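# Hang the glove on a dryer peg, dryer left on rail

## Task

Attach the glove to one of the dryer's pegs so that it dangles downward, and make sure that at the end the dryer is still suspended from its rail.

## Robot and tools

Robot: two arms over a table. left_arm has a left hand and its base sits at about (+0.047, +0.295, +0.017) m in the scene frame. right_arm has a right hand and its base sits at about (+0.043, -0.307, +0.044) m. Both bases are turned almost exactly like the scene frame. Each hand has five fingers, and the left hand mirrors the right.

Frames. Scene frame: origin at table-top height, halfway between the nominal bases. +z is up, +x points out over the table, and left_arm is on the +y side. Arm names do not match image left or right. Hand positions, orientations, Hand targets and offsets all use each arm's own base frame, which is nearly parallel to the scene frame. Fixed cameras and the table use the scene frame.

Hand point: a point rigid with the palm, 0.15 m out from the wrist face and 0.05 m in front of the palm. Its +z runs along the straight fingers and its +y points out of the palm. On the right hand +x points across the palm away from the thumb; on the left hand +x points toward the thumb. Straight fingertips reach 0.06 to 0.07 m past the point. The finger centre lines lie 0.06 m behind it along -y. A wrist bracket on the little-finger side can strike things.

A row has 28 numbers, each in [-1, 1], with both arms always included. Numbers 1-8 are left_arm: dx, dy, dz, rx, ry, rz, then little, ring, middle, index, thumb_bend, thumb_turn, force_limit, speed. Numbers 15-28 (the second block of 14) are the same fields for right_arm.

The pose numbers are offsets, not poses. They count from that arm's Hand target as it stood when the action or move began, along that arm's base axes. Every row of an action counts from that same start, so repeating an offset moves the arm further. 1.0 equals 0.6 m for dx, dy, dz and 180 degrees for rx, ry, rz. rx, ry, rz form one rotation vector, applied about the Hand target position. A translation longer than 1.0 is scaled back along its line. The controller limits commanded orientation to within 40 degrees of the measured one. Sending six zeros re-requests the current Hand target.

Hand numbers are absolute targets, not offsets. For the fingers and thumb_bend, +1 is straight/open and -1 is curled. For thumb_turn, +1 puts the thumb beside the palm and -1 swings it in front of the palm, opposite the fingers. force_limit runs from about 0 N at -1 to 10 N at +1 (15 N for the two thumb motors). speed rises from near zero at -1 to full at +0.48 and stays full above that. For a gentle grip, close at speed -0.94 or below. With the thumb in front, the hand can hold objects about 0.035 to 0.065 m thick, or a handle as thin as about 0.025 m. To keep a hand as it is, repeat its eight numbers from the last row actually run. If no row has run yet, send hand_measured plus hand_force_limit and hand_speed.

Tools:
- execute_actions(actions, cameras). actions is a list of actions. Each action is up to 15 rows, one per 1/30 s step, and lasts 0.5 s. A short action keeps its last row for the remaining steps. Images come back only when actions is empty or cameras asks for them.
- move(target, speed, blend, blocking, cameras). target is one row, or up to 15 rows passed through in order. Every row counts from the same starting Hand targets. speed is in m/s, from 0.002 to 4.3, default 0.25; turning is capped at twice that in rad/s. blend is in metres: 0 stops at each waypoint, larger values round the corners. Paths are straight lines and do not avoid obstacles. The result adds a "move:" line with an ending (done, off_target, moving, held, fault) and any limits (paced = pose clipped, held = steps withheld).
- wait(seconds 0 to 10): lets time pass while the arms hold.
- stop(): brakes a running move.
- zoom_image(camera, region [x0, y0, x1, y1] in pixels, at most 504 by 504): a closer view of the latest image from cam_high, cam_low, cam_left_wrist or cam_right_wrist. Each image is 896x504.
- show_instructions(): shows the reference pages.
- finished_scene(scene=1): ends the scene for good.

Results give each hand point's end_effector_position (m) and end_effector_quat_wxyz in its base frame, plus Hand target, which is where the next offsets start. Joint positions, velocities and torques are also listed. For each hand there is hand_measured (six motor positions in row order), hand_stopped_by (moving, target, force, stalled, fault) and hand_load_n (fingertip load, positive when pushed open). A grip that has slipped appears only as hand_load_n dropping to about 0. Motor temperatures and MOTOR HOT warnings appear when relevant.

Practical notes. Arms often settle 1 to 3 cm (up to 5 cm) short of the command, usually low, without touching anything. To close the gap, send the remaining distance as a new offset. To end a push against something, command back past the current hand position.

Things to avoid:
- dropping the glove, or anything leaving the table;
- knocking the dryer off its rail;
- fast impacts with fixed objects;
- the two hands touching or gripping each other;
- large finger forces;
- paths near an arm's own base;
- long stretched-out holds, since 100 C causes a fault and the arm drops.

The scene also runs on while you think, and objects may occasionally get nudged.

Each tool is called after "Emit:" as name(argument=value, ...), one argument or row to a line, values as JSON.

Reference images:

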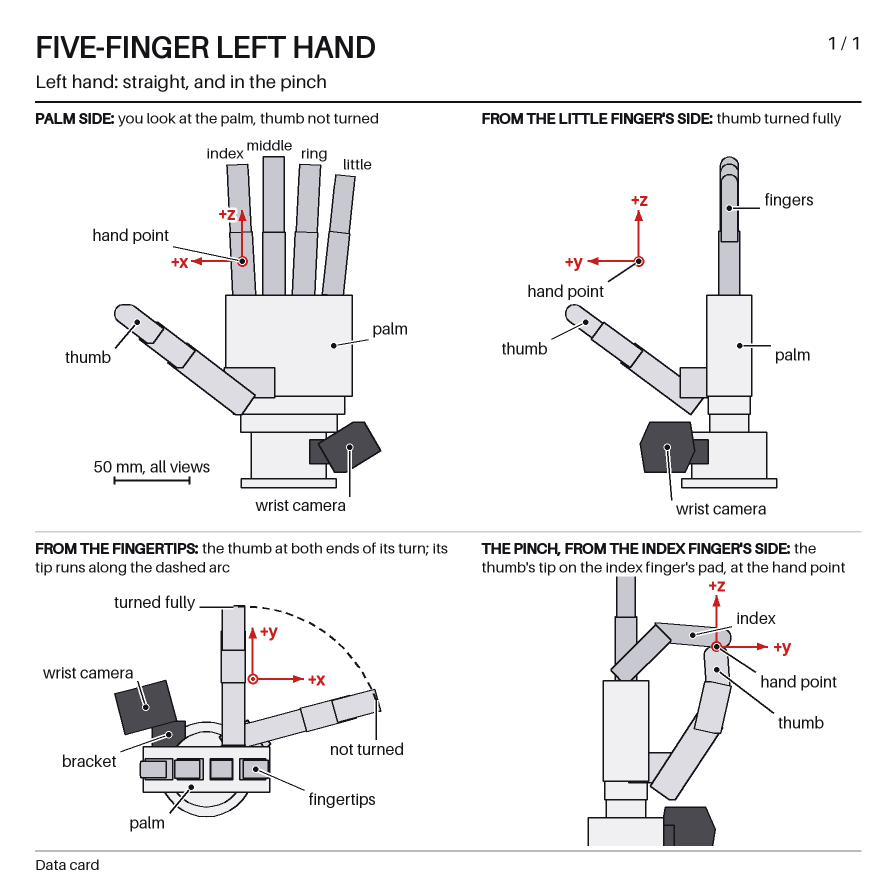

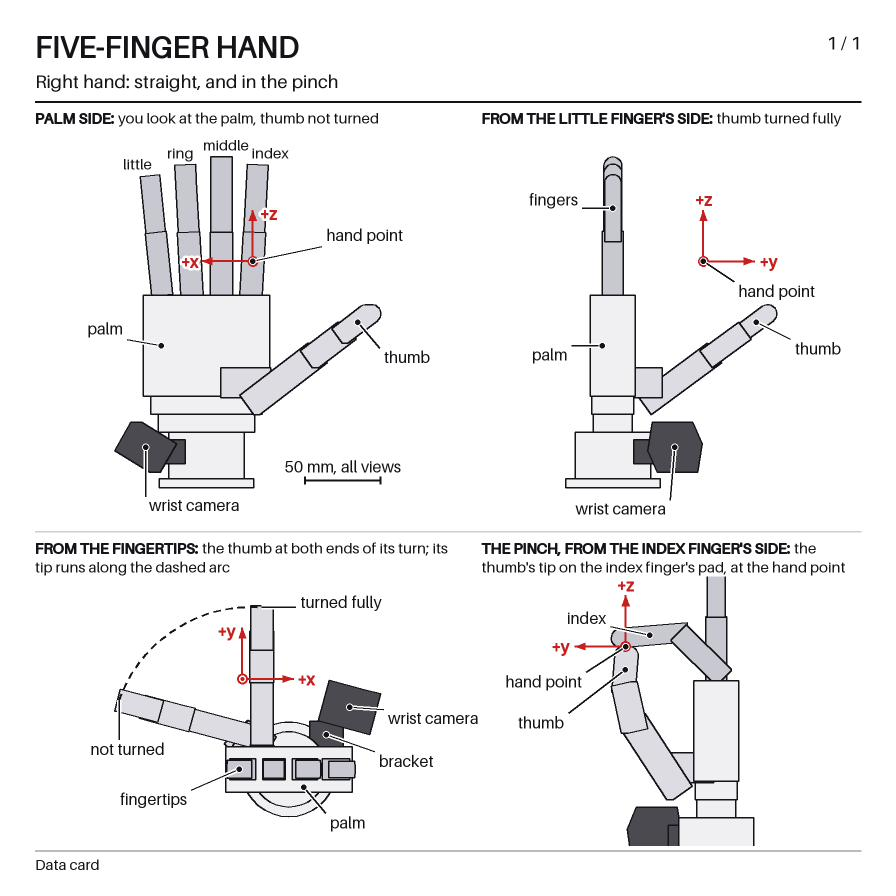

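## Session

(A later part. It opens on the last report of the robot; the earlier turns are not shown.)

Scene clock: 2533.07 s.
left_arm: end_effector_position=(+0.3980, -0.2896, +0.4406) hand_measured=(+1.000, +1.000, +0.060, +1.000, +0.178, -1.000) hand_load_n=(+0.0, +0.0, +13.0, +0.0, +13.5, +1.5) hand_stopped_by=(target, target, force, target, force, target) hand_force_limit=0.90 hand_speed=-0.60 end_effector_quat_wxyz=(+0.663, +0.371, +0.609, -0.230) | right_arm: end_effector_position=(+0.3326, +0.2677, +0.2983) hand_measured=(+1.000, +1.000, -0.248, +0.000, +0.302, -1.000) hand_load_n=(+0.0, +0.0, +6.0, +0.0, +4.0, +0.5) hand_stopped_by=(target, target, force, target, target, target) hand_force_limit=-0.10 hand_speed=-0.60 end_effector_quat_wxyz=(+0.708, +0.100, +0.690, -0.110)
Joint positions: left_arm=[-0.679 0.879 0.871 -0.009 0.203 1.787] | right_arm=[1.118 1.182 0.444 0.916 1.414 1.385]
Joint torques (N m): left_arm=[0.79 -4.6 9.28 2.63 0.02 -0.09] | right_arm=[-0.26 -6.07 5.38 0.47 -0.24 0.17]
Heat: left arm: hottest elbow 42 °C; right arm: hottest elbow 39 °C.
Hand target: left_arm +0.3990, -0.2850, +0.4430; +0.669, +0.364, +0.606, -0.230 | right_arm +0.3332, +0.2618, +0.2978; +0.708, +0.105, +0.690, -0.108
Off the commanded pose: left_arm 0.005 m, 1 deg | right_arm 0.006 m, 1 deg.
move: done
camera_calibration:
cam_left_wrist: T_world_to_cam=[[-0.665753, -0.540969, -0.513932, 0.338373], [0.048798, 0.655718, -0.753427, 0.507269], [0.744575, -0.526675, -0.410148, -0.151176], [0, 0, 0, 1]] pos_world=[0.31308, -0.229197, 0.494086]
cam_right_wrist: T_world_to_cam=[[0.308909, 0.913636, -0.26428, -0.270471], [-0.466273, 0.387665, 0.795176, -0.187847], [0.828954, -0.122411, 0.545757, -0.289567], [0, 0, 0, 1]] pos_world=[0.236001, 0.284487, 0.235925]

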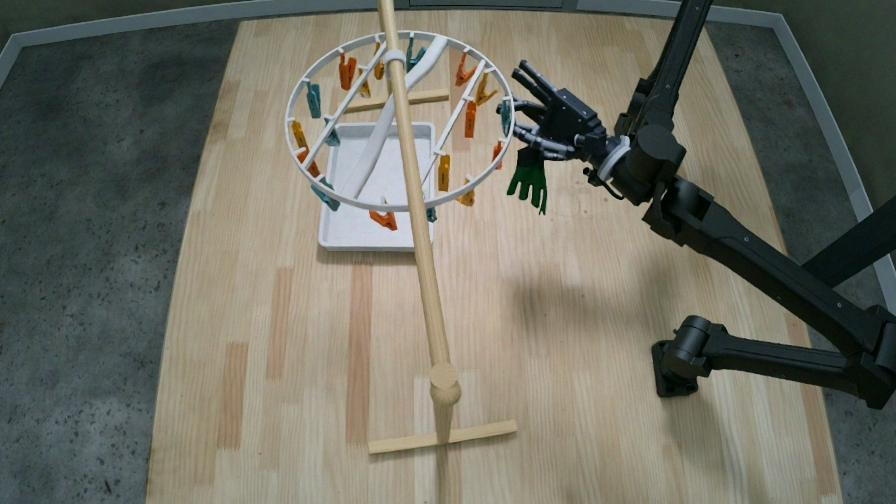

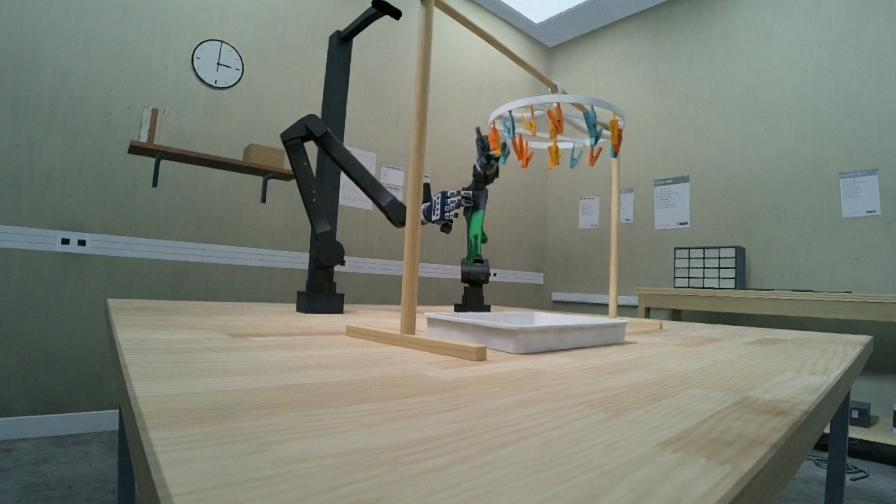

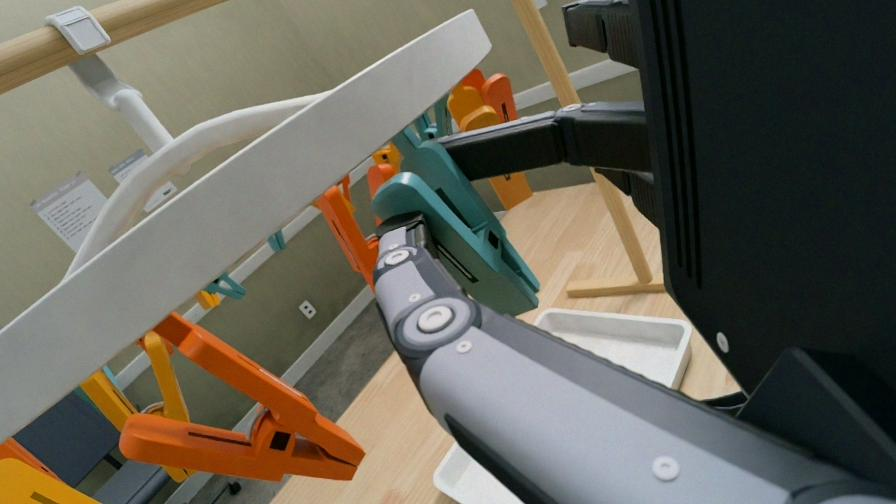

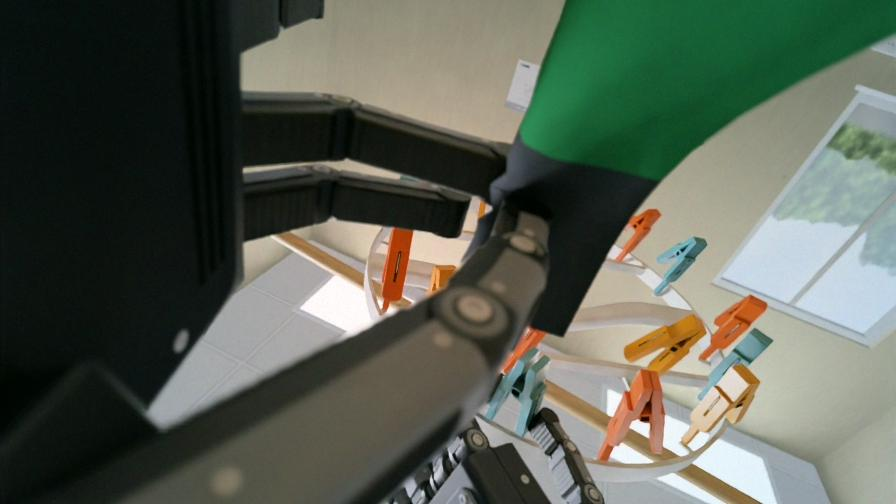

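Emit:
move(
  target=[0,0,0,0,0,0,1,1,0.05,1,0.1,-1,0.9,-0.6,0,0,0,0,0,0,1,1,-0.5,1,0.3,-1,-0.1,-0.6],
  speed=0.03,
  cameras=["all"],
)

Emit:
zoom_image(
  camera="cam_low",
  region=[450, 180, 500, 220],
)

Emit:
zoom_image(
  camera="cam_high",
  region=[505, 130, 555, 180],
)

Scene clock: 2819.27 s.
left_arm: end_effector_position=(+0.3980, -0.2896, +0.4406) hand_measured=(+1.000, +1.000, +0.060, +1.000, +0.178, -1.000) hand_load_n=(+0.0, +0.0, +13.0, +0.0, +13.5, +2.0) hand_stopped_by=(target, target, force, target, force, target) hand_force_limit=0.90 hand_speed=-0.60 end_effector_quat_wxyz=(+0.663, +0.371, +0.609, -0.230) | right_arm: end_effector_position=(+0.3326, +0.2676, +0.2985) hand_measured=(+1.000, +1.000, -0.248, +1.000, +0.302, -1.000) hand_load_n=(+0.0, +0.0, +6.0, +0.0, +3.5, +0.5) hand_stopped_by=(target, target, force, target, target, target) hand_force_limit=-0.10 hand_speed=-0.60 end_effector_quat_wxyz=(+0.709, +0.100, +0.690, -0.109)
Joint positions: left_arm=[-0.679 0.879 0.871 -0.009 0.203 1.787] | right_arm=[1.118 1.181 0.444 0.916 1.413 1.386]
Joint torques (N m): left_arm=[0.56 -4.42 9.28 2.67 0.02 -0.1] | right_arm=[-0.73 -6.12 5.24 0.43 -0.24 0.13]
Motor temperatures (°C): left_arm=[29 27 40 29 26 27] | right_arm=[26 32 37 29 28 26]
Heat: left arm: hottest elbow 40 °C; right arm: hottest elbow 37 °C.
Hand target: left_arm +0.3990, -0.2850, +0.4430; +0.669, +0.364, +0.606, -0.230 | right_arm +0.3332, +0.2618, +0.2979; +0.708, +0.105, +0.690, -0.108
Off the commanded pose: left_arm 0.005 m, 1 deg | right_arm 0.006 m, 1 deg.
move: done
camera_calibration:
cam_left_wrist: T_world_to_cam=[[-0.665753, -0.540969, -0.513932, 0.338373], [0.048798, 0.655718, -0.753427, 0.507269], [0.744575, -0.526675, -0.410148, -0.151176], [0, 0, 0, 1]] pos_world=[0.31308, -0.229197, 0.494086]
cam_right_wrist: T_world_to_cam=[[0.308759, 0.914119, -0.262781, -0.270968], [-0.466886, 0.386365, 0.795449, -0.187596], [0.828665, -0.122913, 0.546084, -0.289531], [0, 0, 0, 1]] pos_world=[0.236002, 0.28459, 0.236126]

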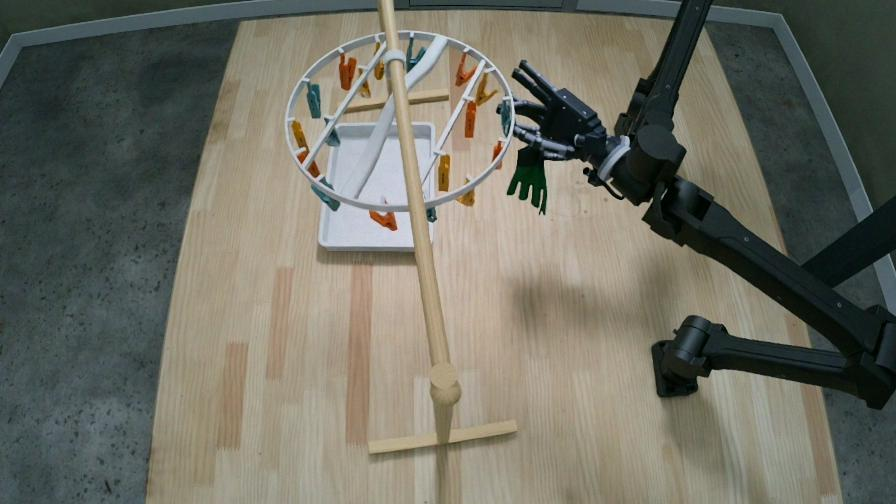

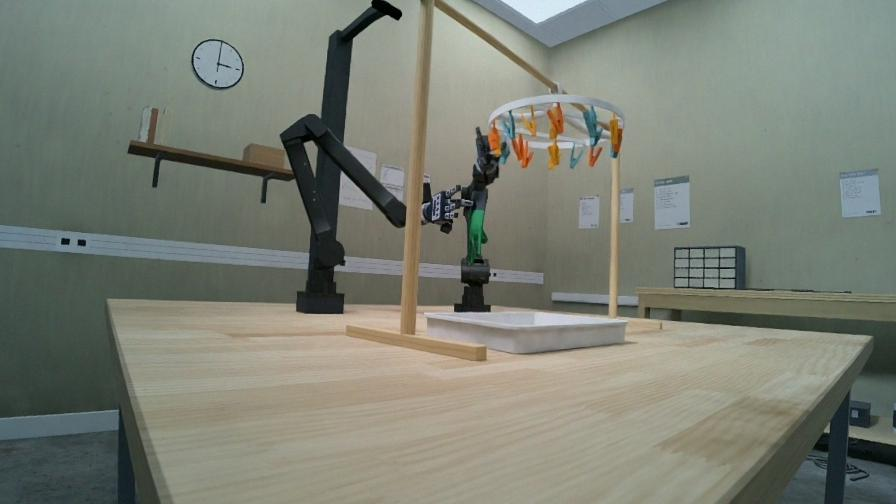

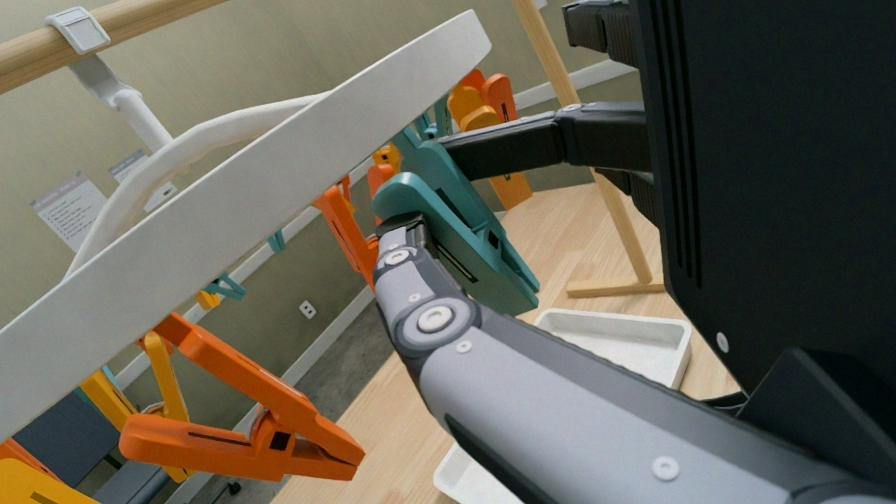

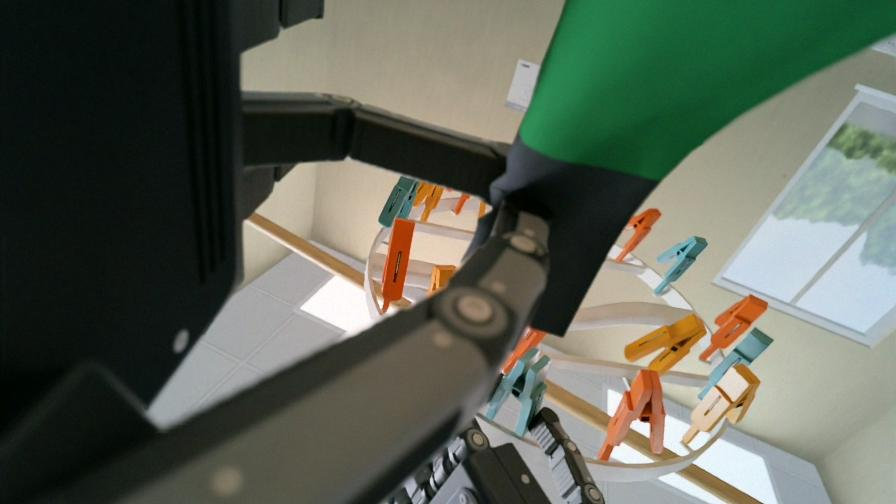

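Scaled by 10.080 from the camera's 896x504 image, which has a finer 1280x720 frame.

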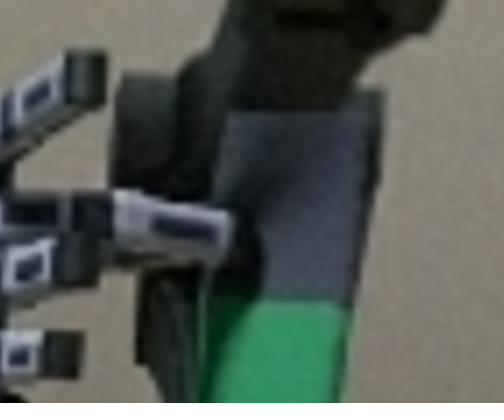

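Scaled by 10.080 from the camera's 896x504 image, which has a finer 1280x720 frame.

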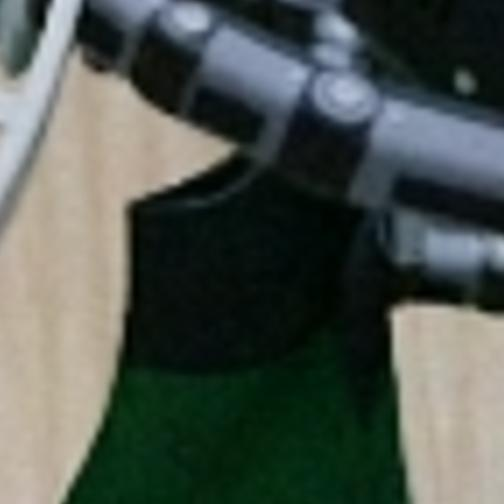

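Emit:
zoom_image(
  camera="cam_high",
  region=[514, 142, 546, 174],
)

Emit:
zoom_image(
  camera="cam_low",
  region=[468, 184, 492, 216],
)

Emit:
zoom_image(
  camera="cam_right_wrist",
  region=[480, 130, 670, 350],
)

Scaled by 15.750 from the camera's 896x504 image, which has a finer 1280x720 frame.

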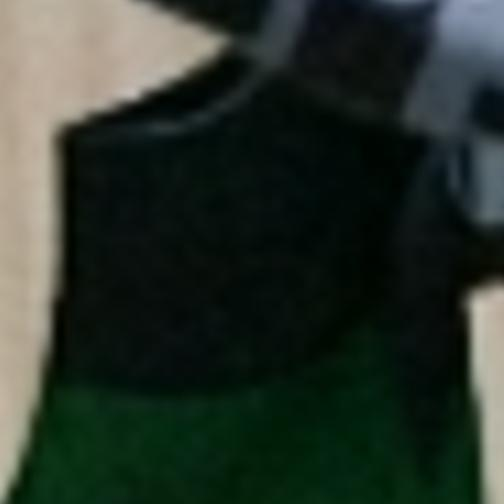

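Scaled by 15.750 from the camera's 896x504 image, which has a finer 1280x720 frame.

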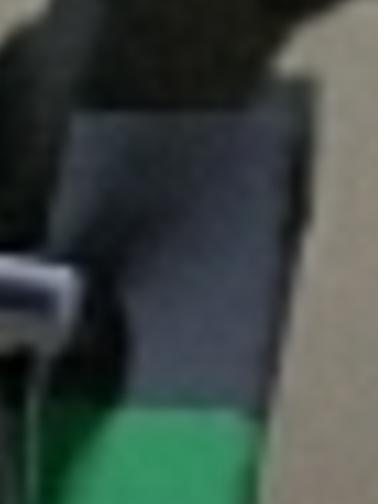

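Scaled by 2.291 from the camera's 896x504 image, which has a finer 1280x720 frame.

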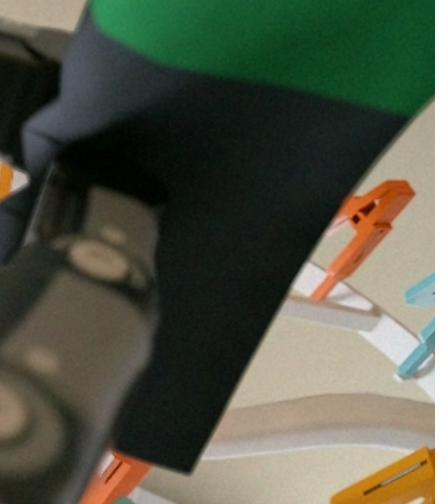

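Emit:
move(
  target=[0,0,0,0,0,0,1,1,0.05,1,0.1,-1,0.9,-0.6,0.075,0.052,0.07,0,0,0.0444,1,1,-0.5,1,0.3,-1,-0.1,-0.6],
  speed=0.06,
  cameras=["all"],
)

Emit:
zoom_image(
  camera="cam_low",
  region=[430, 130, 550, 220],
)

Emit:
zoom_image(
  camera="cam_high",
  region=[490, 80, 570, 170],
)

Emit:
zoom_image(
  camera="cam_right_wrist",
  region=[400, 130, 800, 504],
)

Emit:
zoom_image(
  camera="cam_left_wrist",
  region=[440, 220, 680, 400],
)

Scene clock: 2926.73 s.
left_arm: end_effector_position=(+0.3980, -0.2896, +0.4406) hand_measured=(+1.000, +1.000, +0.060, +1.000, +0.178, -1.000) hand_load_n=(+0.0, +0.0, +13.0, +0.0, +13.5, +1.5) hand_stopped_by=(target, target, force, target, force, target) hand_force_limit=0.90 hand_speed=-0.60 end_effector_quat_wxyz=(+0.663, +0.371, +0.609, -0.230) | right_arm: end_effector_position=(+0.3677, +0.2906, +0.3089) hand_measured=(+1.000, +1.000, -0.248, +1.000, +0.302, -1.000) hand_load_n=(+0.0, +0.0, +6.0, +0.0, +4.0, +0.5) hand_stopped_by=(target, target, force, target, target, target) hand_force_limit=-0.10 hand_speed=-0.60 end_effector_quat_wxyz=(+0.705, +0.029, +0.704, -0.076)
Joint positions: left_arm=[-0.679 0.879 0.871 -0.009 0.203 1.787] | right_arm=[0.999 1.132 0.511 0.635 1.148 1.492]
Joint torques (N m): left_arm=[0.5 -4.54 9.26 2.67 0.01 -0.09] | right_arm=[-1.2 -6.24 10.48 0.75 -0.11 0.17]
Heat: left arm: hottest elbow 40 °C; right arm: hottest elbow 37 °C.
Hand target: left_arm +0.3990, -0.2850, +0.4430; +0.669, +0.364, +0.606, -0.230 | right_arm +0.3782, +0.2930, +0.3399; +0.714, +0.057, +0.696, -0.058
Off the commanded pose: left_arm 0.005 m, 1 deg | right_arm 0.033 m, 4 deg.
move: off_target (right_arm)
camera_calibration:
cam_left_wrist: T_world_to_cam=[[-0.665753, -0.540969, -0.513932, 0.338373], [0.048798, 0.655718, -0.753427, 0.507269], [0.744575, -0.526675, -0.410148, -0.151176], [0, 0, 0, 1]] pos_world=[0.31308, -0.229197, 0.494086]
cam_right_wrist: T_world_to_cam=[[0.162526, 0.933942, -0.318335, -0.23488], [-0.494549, 0.356279, 0.792771, -0.168553], [0.853819, 0.0285865, 0.519785, -0.366746], [0, 0, 0, 1]] pos_world=[0.26795, 0.2899, 0.249483]

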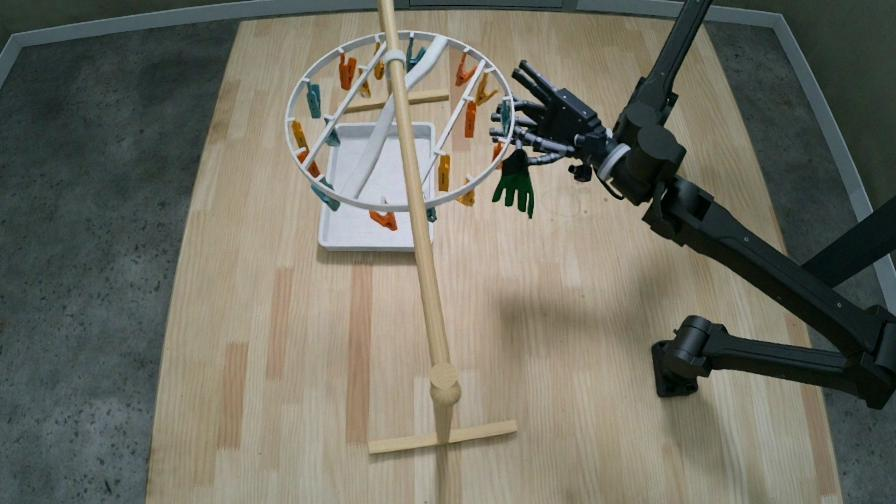

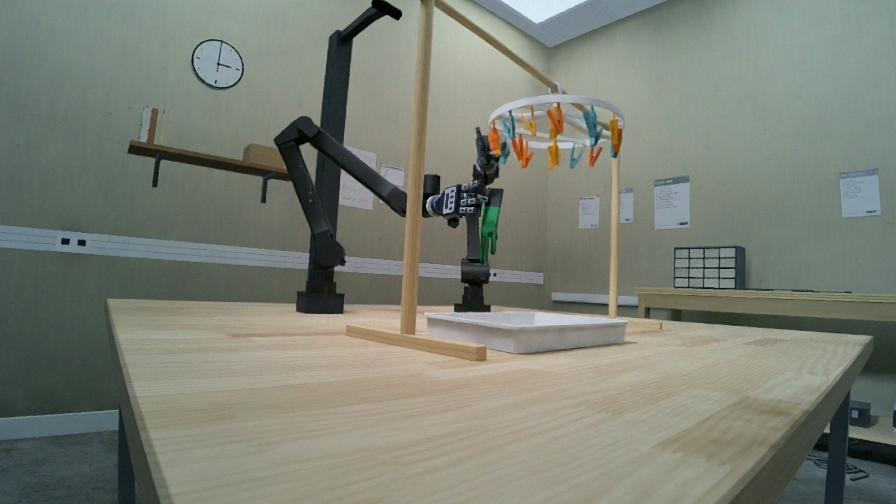

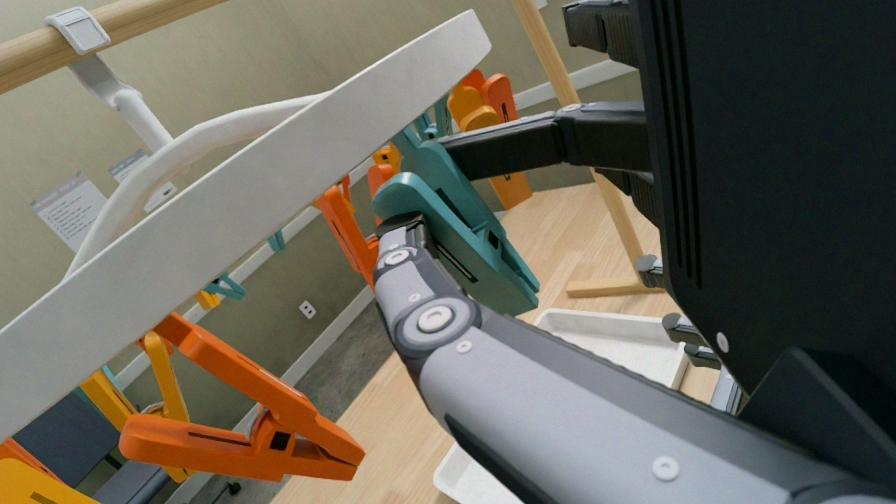

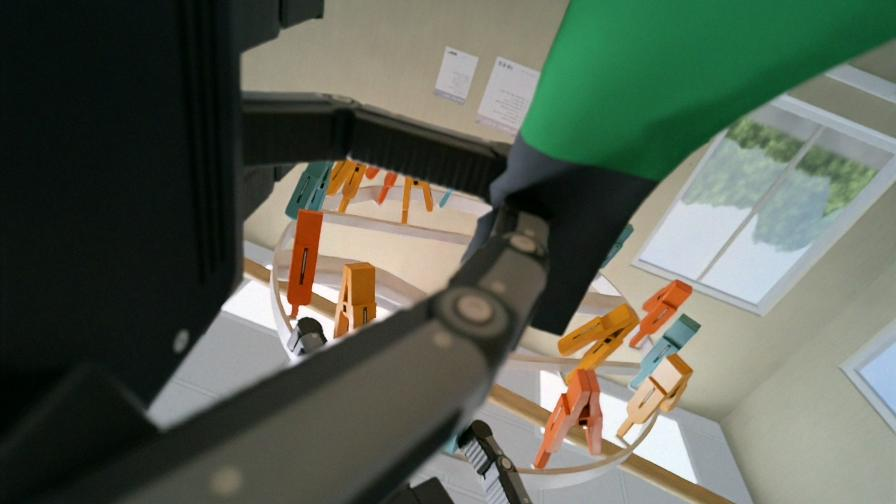

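Scaled by 4.200 from the camera's 896x504 image, which has a finer 1280x720 frame.

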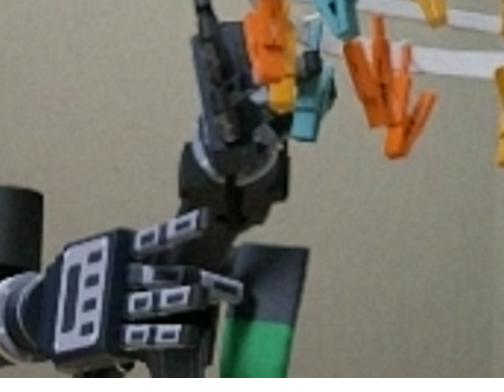

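Scaled by 5.600 from the camera's 896x504 image, which has a finer 1280x720 frame.

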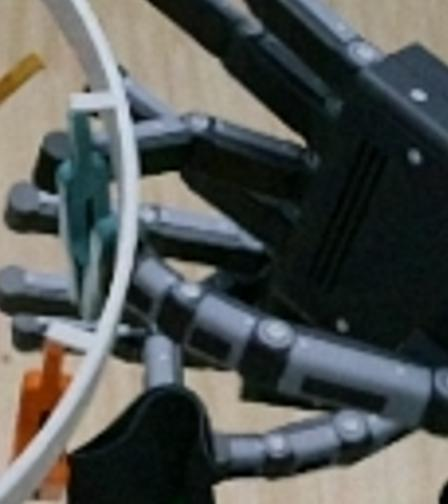

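Scaled by 1.260 from the camera's 896x504 image, which has a finer 1280x720 frame.

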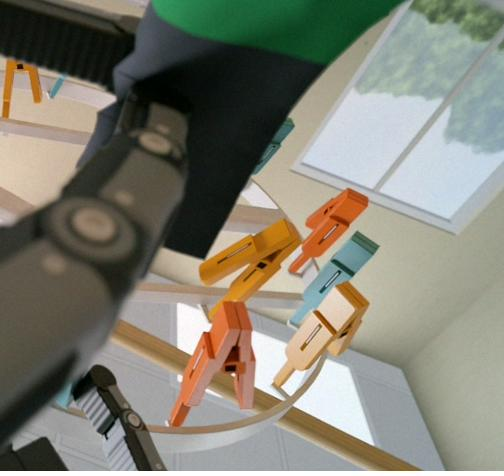

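Scaled by 2.100 from the camera's 896x504 image, which has a finer 1280x720 frame.

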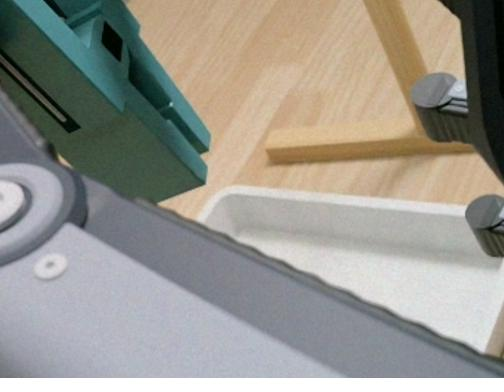

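Emit:
zoom_image(
  camera="cam_high",
  region=[495, 140, 540, 185],
)

Emit:
zoom_image(
  camera="cam_low",
  region=[475, 180, 515, 220],
)

Scaled by 11.200 from the camera's 896x504 image, which has a finer 1280x720 frame.

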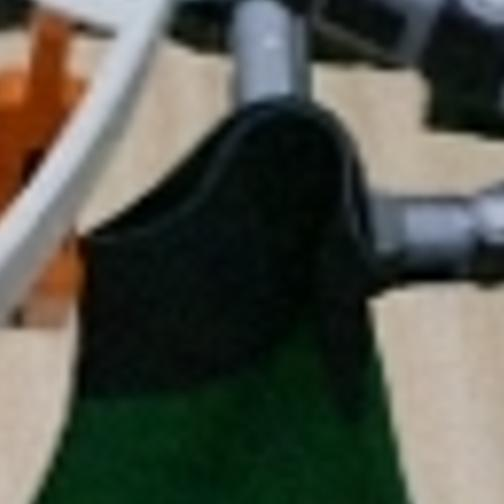

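Scaled by 12.600 from the camera's 896x504 image, which has a finer 1280x720 frame.

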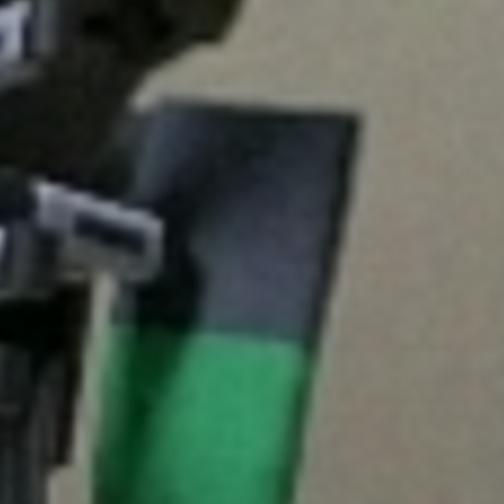

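Emit:
zoom_image(
  camera="cam_high",
  region=[490, 95, 530, 145],
)

Emit:
zoom_image(
  camera="cam_low",
  region=[480, 130, 520, 170],
)

Scaled by 10.080 from the camera's 896x504 image, which has a finer 1280x720 frame.

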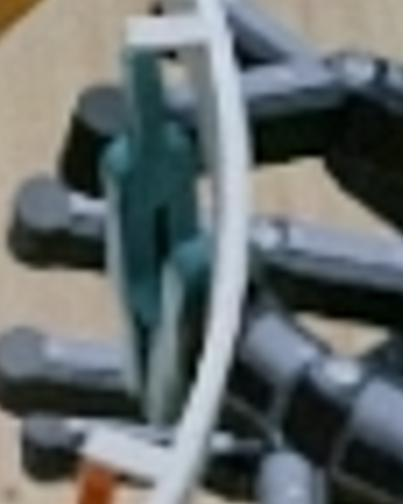

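Scaled by 12.600 from the camera's 896x504 image, which has a finer 1280x720 frame.

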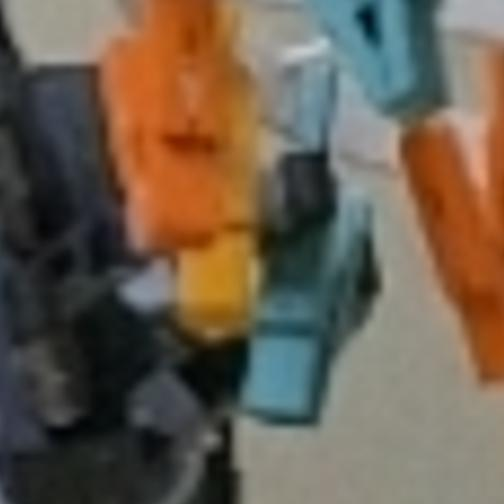

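Emit:
move(
  target=[0,0,0,0,0,0,1,1,0.05,1,0.1,-1,0.9,-0.6,0.014,0.006,0.0535,0.0658,-0.0108,0,1,1,-0.5,1,0.3,-1,-0.1,-0.6],
  speed=0.06,
  cameras=["all"],
)

Emit:
zoom_image(
  camera="cam_low",
  region=[430, 130, 550, 220],
)

Emit:
zoom_image(
  camera="cam_high",
  region=[490, 80, 570, 170],
)

Emit:
zoom_image(
  camera="cam_left_wrist",
  region=[440, 220, 680, 400],
)

Scene clock: 3038.10 s.
left_arm: end_effector_position=(+0.3980, -0.2896, +0.4406) hand_measured=(+1.000, +1.000, +0.060, +1.000, +0.178, -1.000) hand_load_n=(+0.0, +0.0, +13.0, +0.0, +13.5, +2.0) hand_stopped_by=(target, target, force, target, force, target) hand_force_limit=0.90 hand_speed=-0.60 end_effector_quat_wxyz=(+0.663, +0.371, +0.609, -0.230) | right_arm: end_effector_position=(+0.3754, +0.2941, +0.3450) hand_measured=(+1.000, +1.000, -0.248, +1.000, +0.302, -1.000) hand_load_n=(+0.0, +0.0, +5.5, +0.0, +3.5, +0.5) hand_stopped_by=(target, target, force, target, target, target) hand_force_limit=-0.10 hand_speed=-0.60 end_effector_quat_wxyz=(+0.711, +0.107, +0.695, +0.000)
Joint positions: left_arm=[-0.679 0.879 0.871 -0.009 0.203 1.787] | right_arm=[0.995 1.132 0.579 0.576 1.148 1.702]
Joint torques (N m): left_arm=[0.38 -4.6 9.29 2.66 0.02 -0.1] | right_arm=[-1.55 -5.6 10.93 0.8 -0.05 0.18]
Motor temperatures (°C): left_arm=[29 27 40 30 26 27] | right_arm=[26 31 43 29 28 26]
Heat: left arm: hottest elbow 40 °C; right arm: hottest elbow 43 °C.
Hand target: left_arm +0.3990, -0.2850, +0.4430; +0.669, +0.364, +0.606, -0.230 | right_arm +0.3867, +0.2965, +0.3720; +0.716, +0.131, +0.686, +0.015
Off the commanded pose: left_arm 0.005 m, 1 deg | right_arm 0.029 m, 3 deg.
move: off_target (right_arm)
camera_calibration:
cam_left_wrist: T_world_to_cam=[[-0.665753, -0.540969, -0.513932, 0.338373], [0.048798, 0.655718, -0.753427, 0.507269], [0.744575, -0.526675, -0.410148, -0.151176], [0, 0, 0, 1]] pos_world=[0.31308, -0.229197, 0.494086]
cam_right_wrist: T_world_to_cam=[[0.172415, 0.979464, -0.104518, -0.318752], [-0.52401, 0.18105, 0.832247, -0.145684], [0.834078, -0.0887233, 0.544465, -0.358735], [0, 0, 0, 1]] pos_world=[0.27783, 0.306754, 0.283248]

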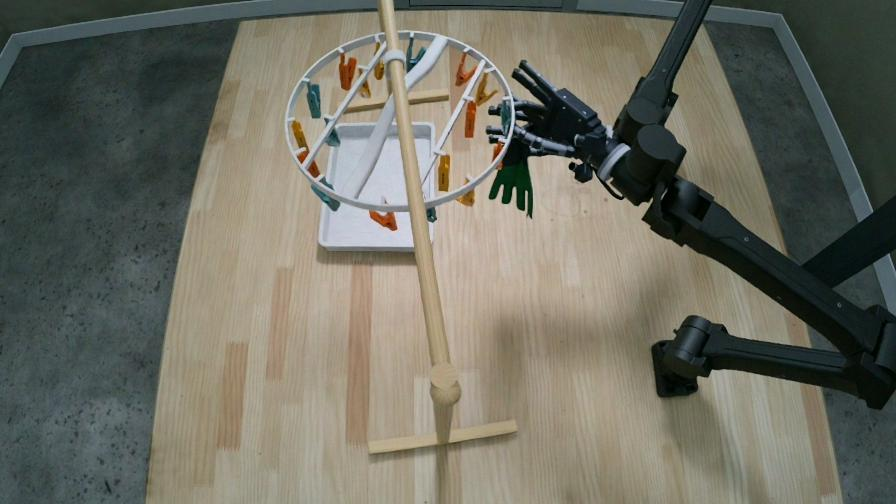

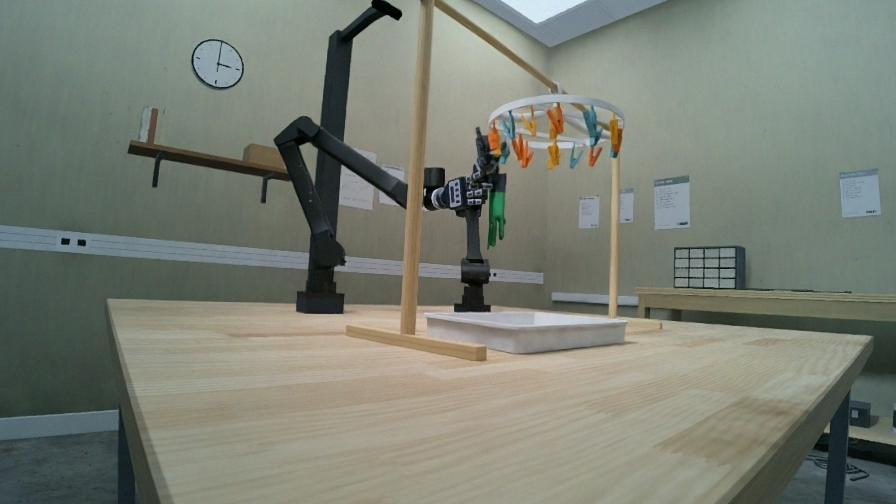

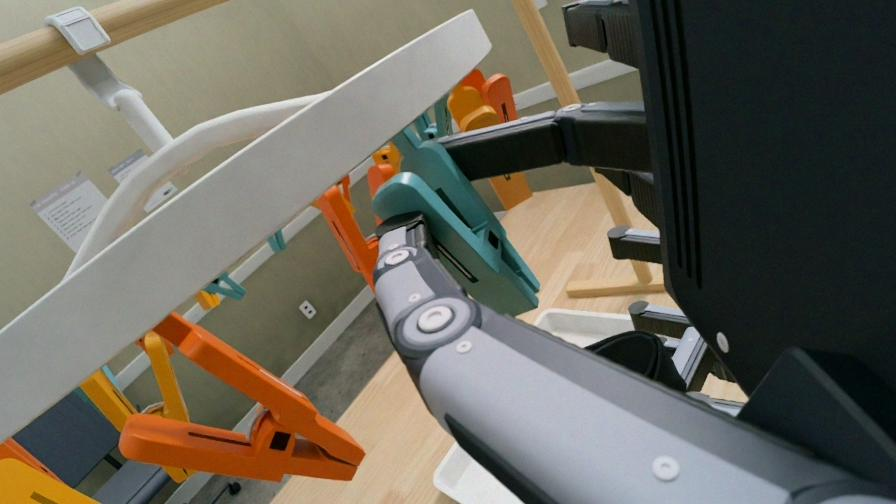

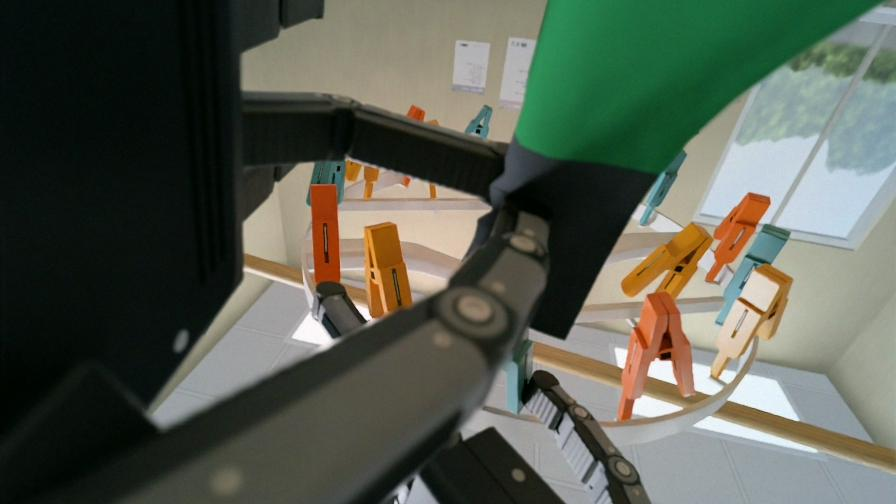

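Scaled by 4.200 from the camera's 896x504 image, which has a finer 1280x720 frame.

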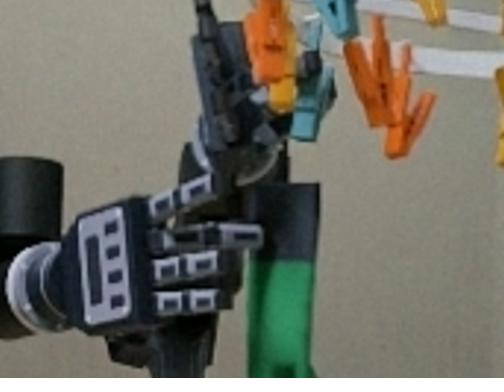

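Scaled by 5.600 from the camera's 896x504 image, which has a finer 1280x720 frame.

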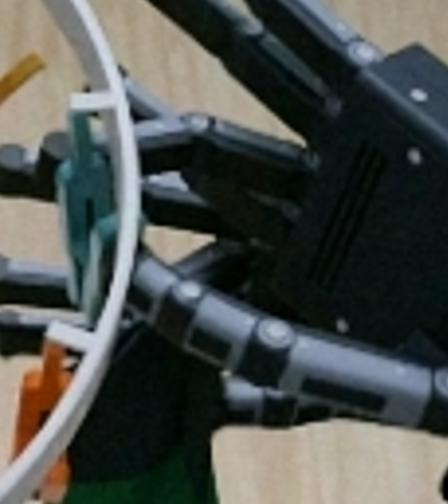

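Scaled by 2.100 from the camera's 896x504 image, which has a finer 1280x720 frame.

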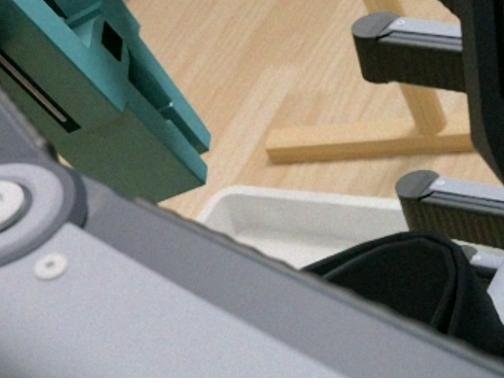

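Emit:
zoom_image(
  camera="cam_left_wrist",
  region=[560, 310, 740, 420],
)

Emit:
zoom_image(
  camera="cam_low",
  region=[475, 140, 525, 200],
)

Emit:
zoom_image(
  camera="cam_high",
  region=[495, 125, 545, 175],
)

Emit:
zoom_image(
  camera="cam_right_wrist",
  region=[480, 290, 660, 430],
)

Scaled by 2.800 from the camera's 896x504 image, which has a finer 1280x720 frame.

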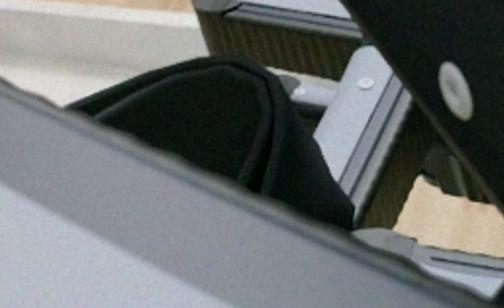

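Scaled by 8.400 from the camera's 896x504 image, which has a finer 1280x720 frame.

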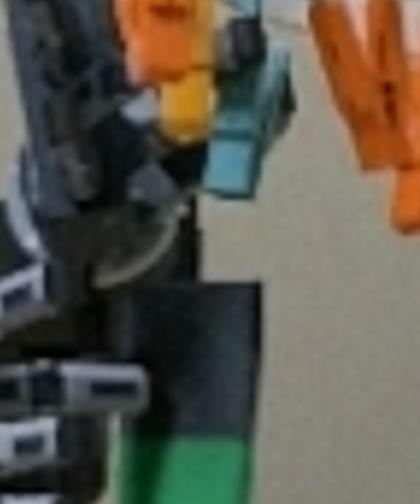

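Scaled by 10.080 from the camera's 896x504 image, which has a finer 1280x720 frame.

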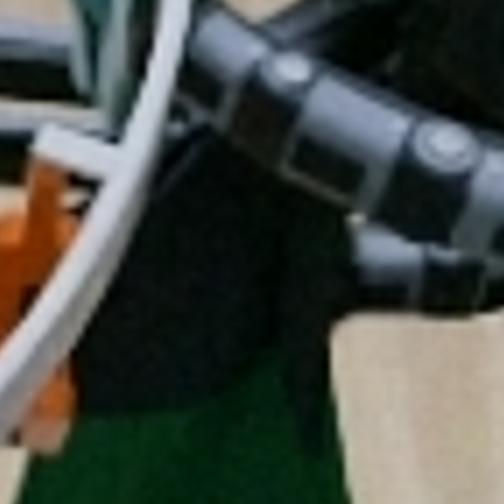

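Scaled by 2.800 from the camera's 896x504 image, which has a finer 1280x720 frame.

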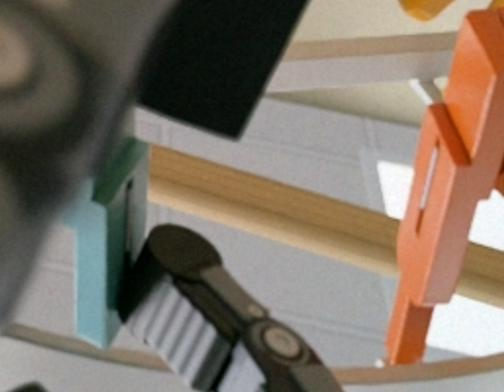

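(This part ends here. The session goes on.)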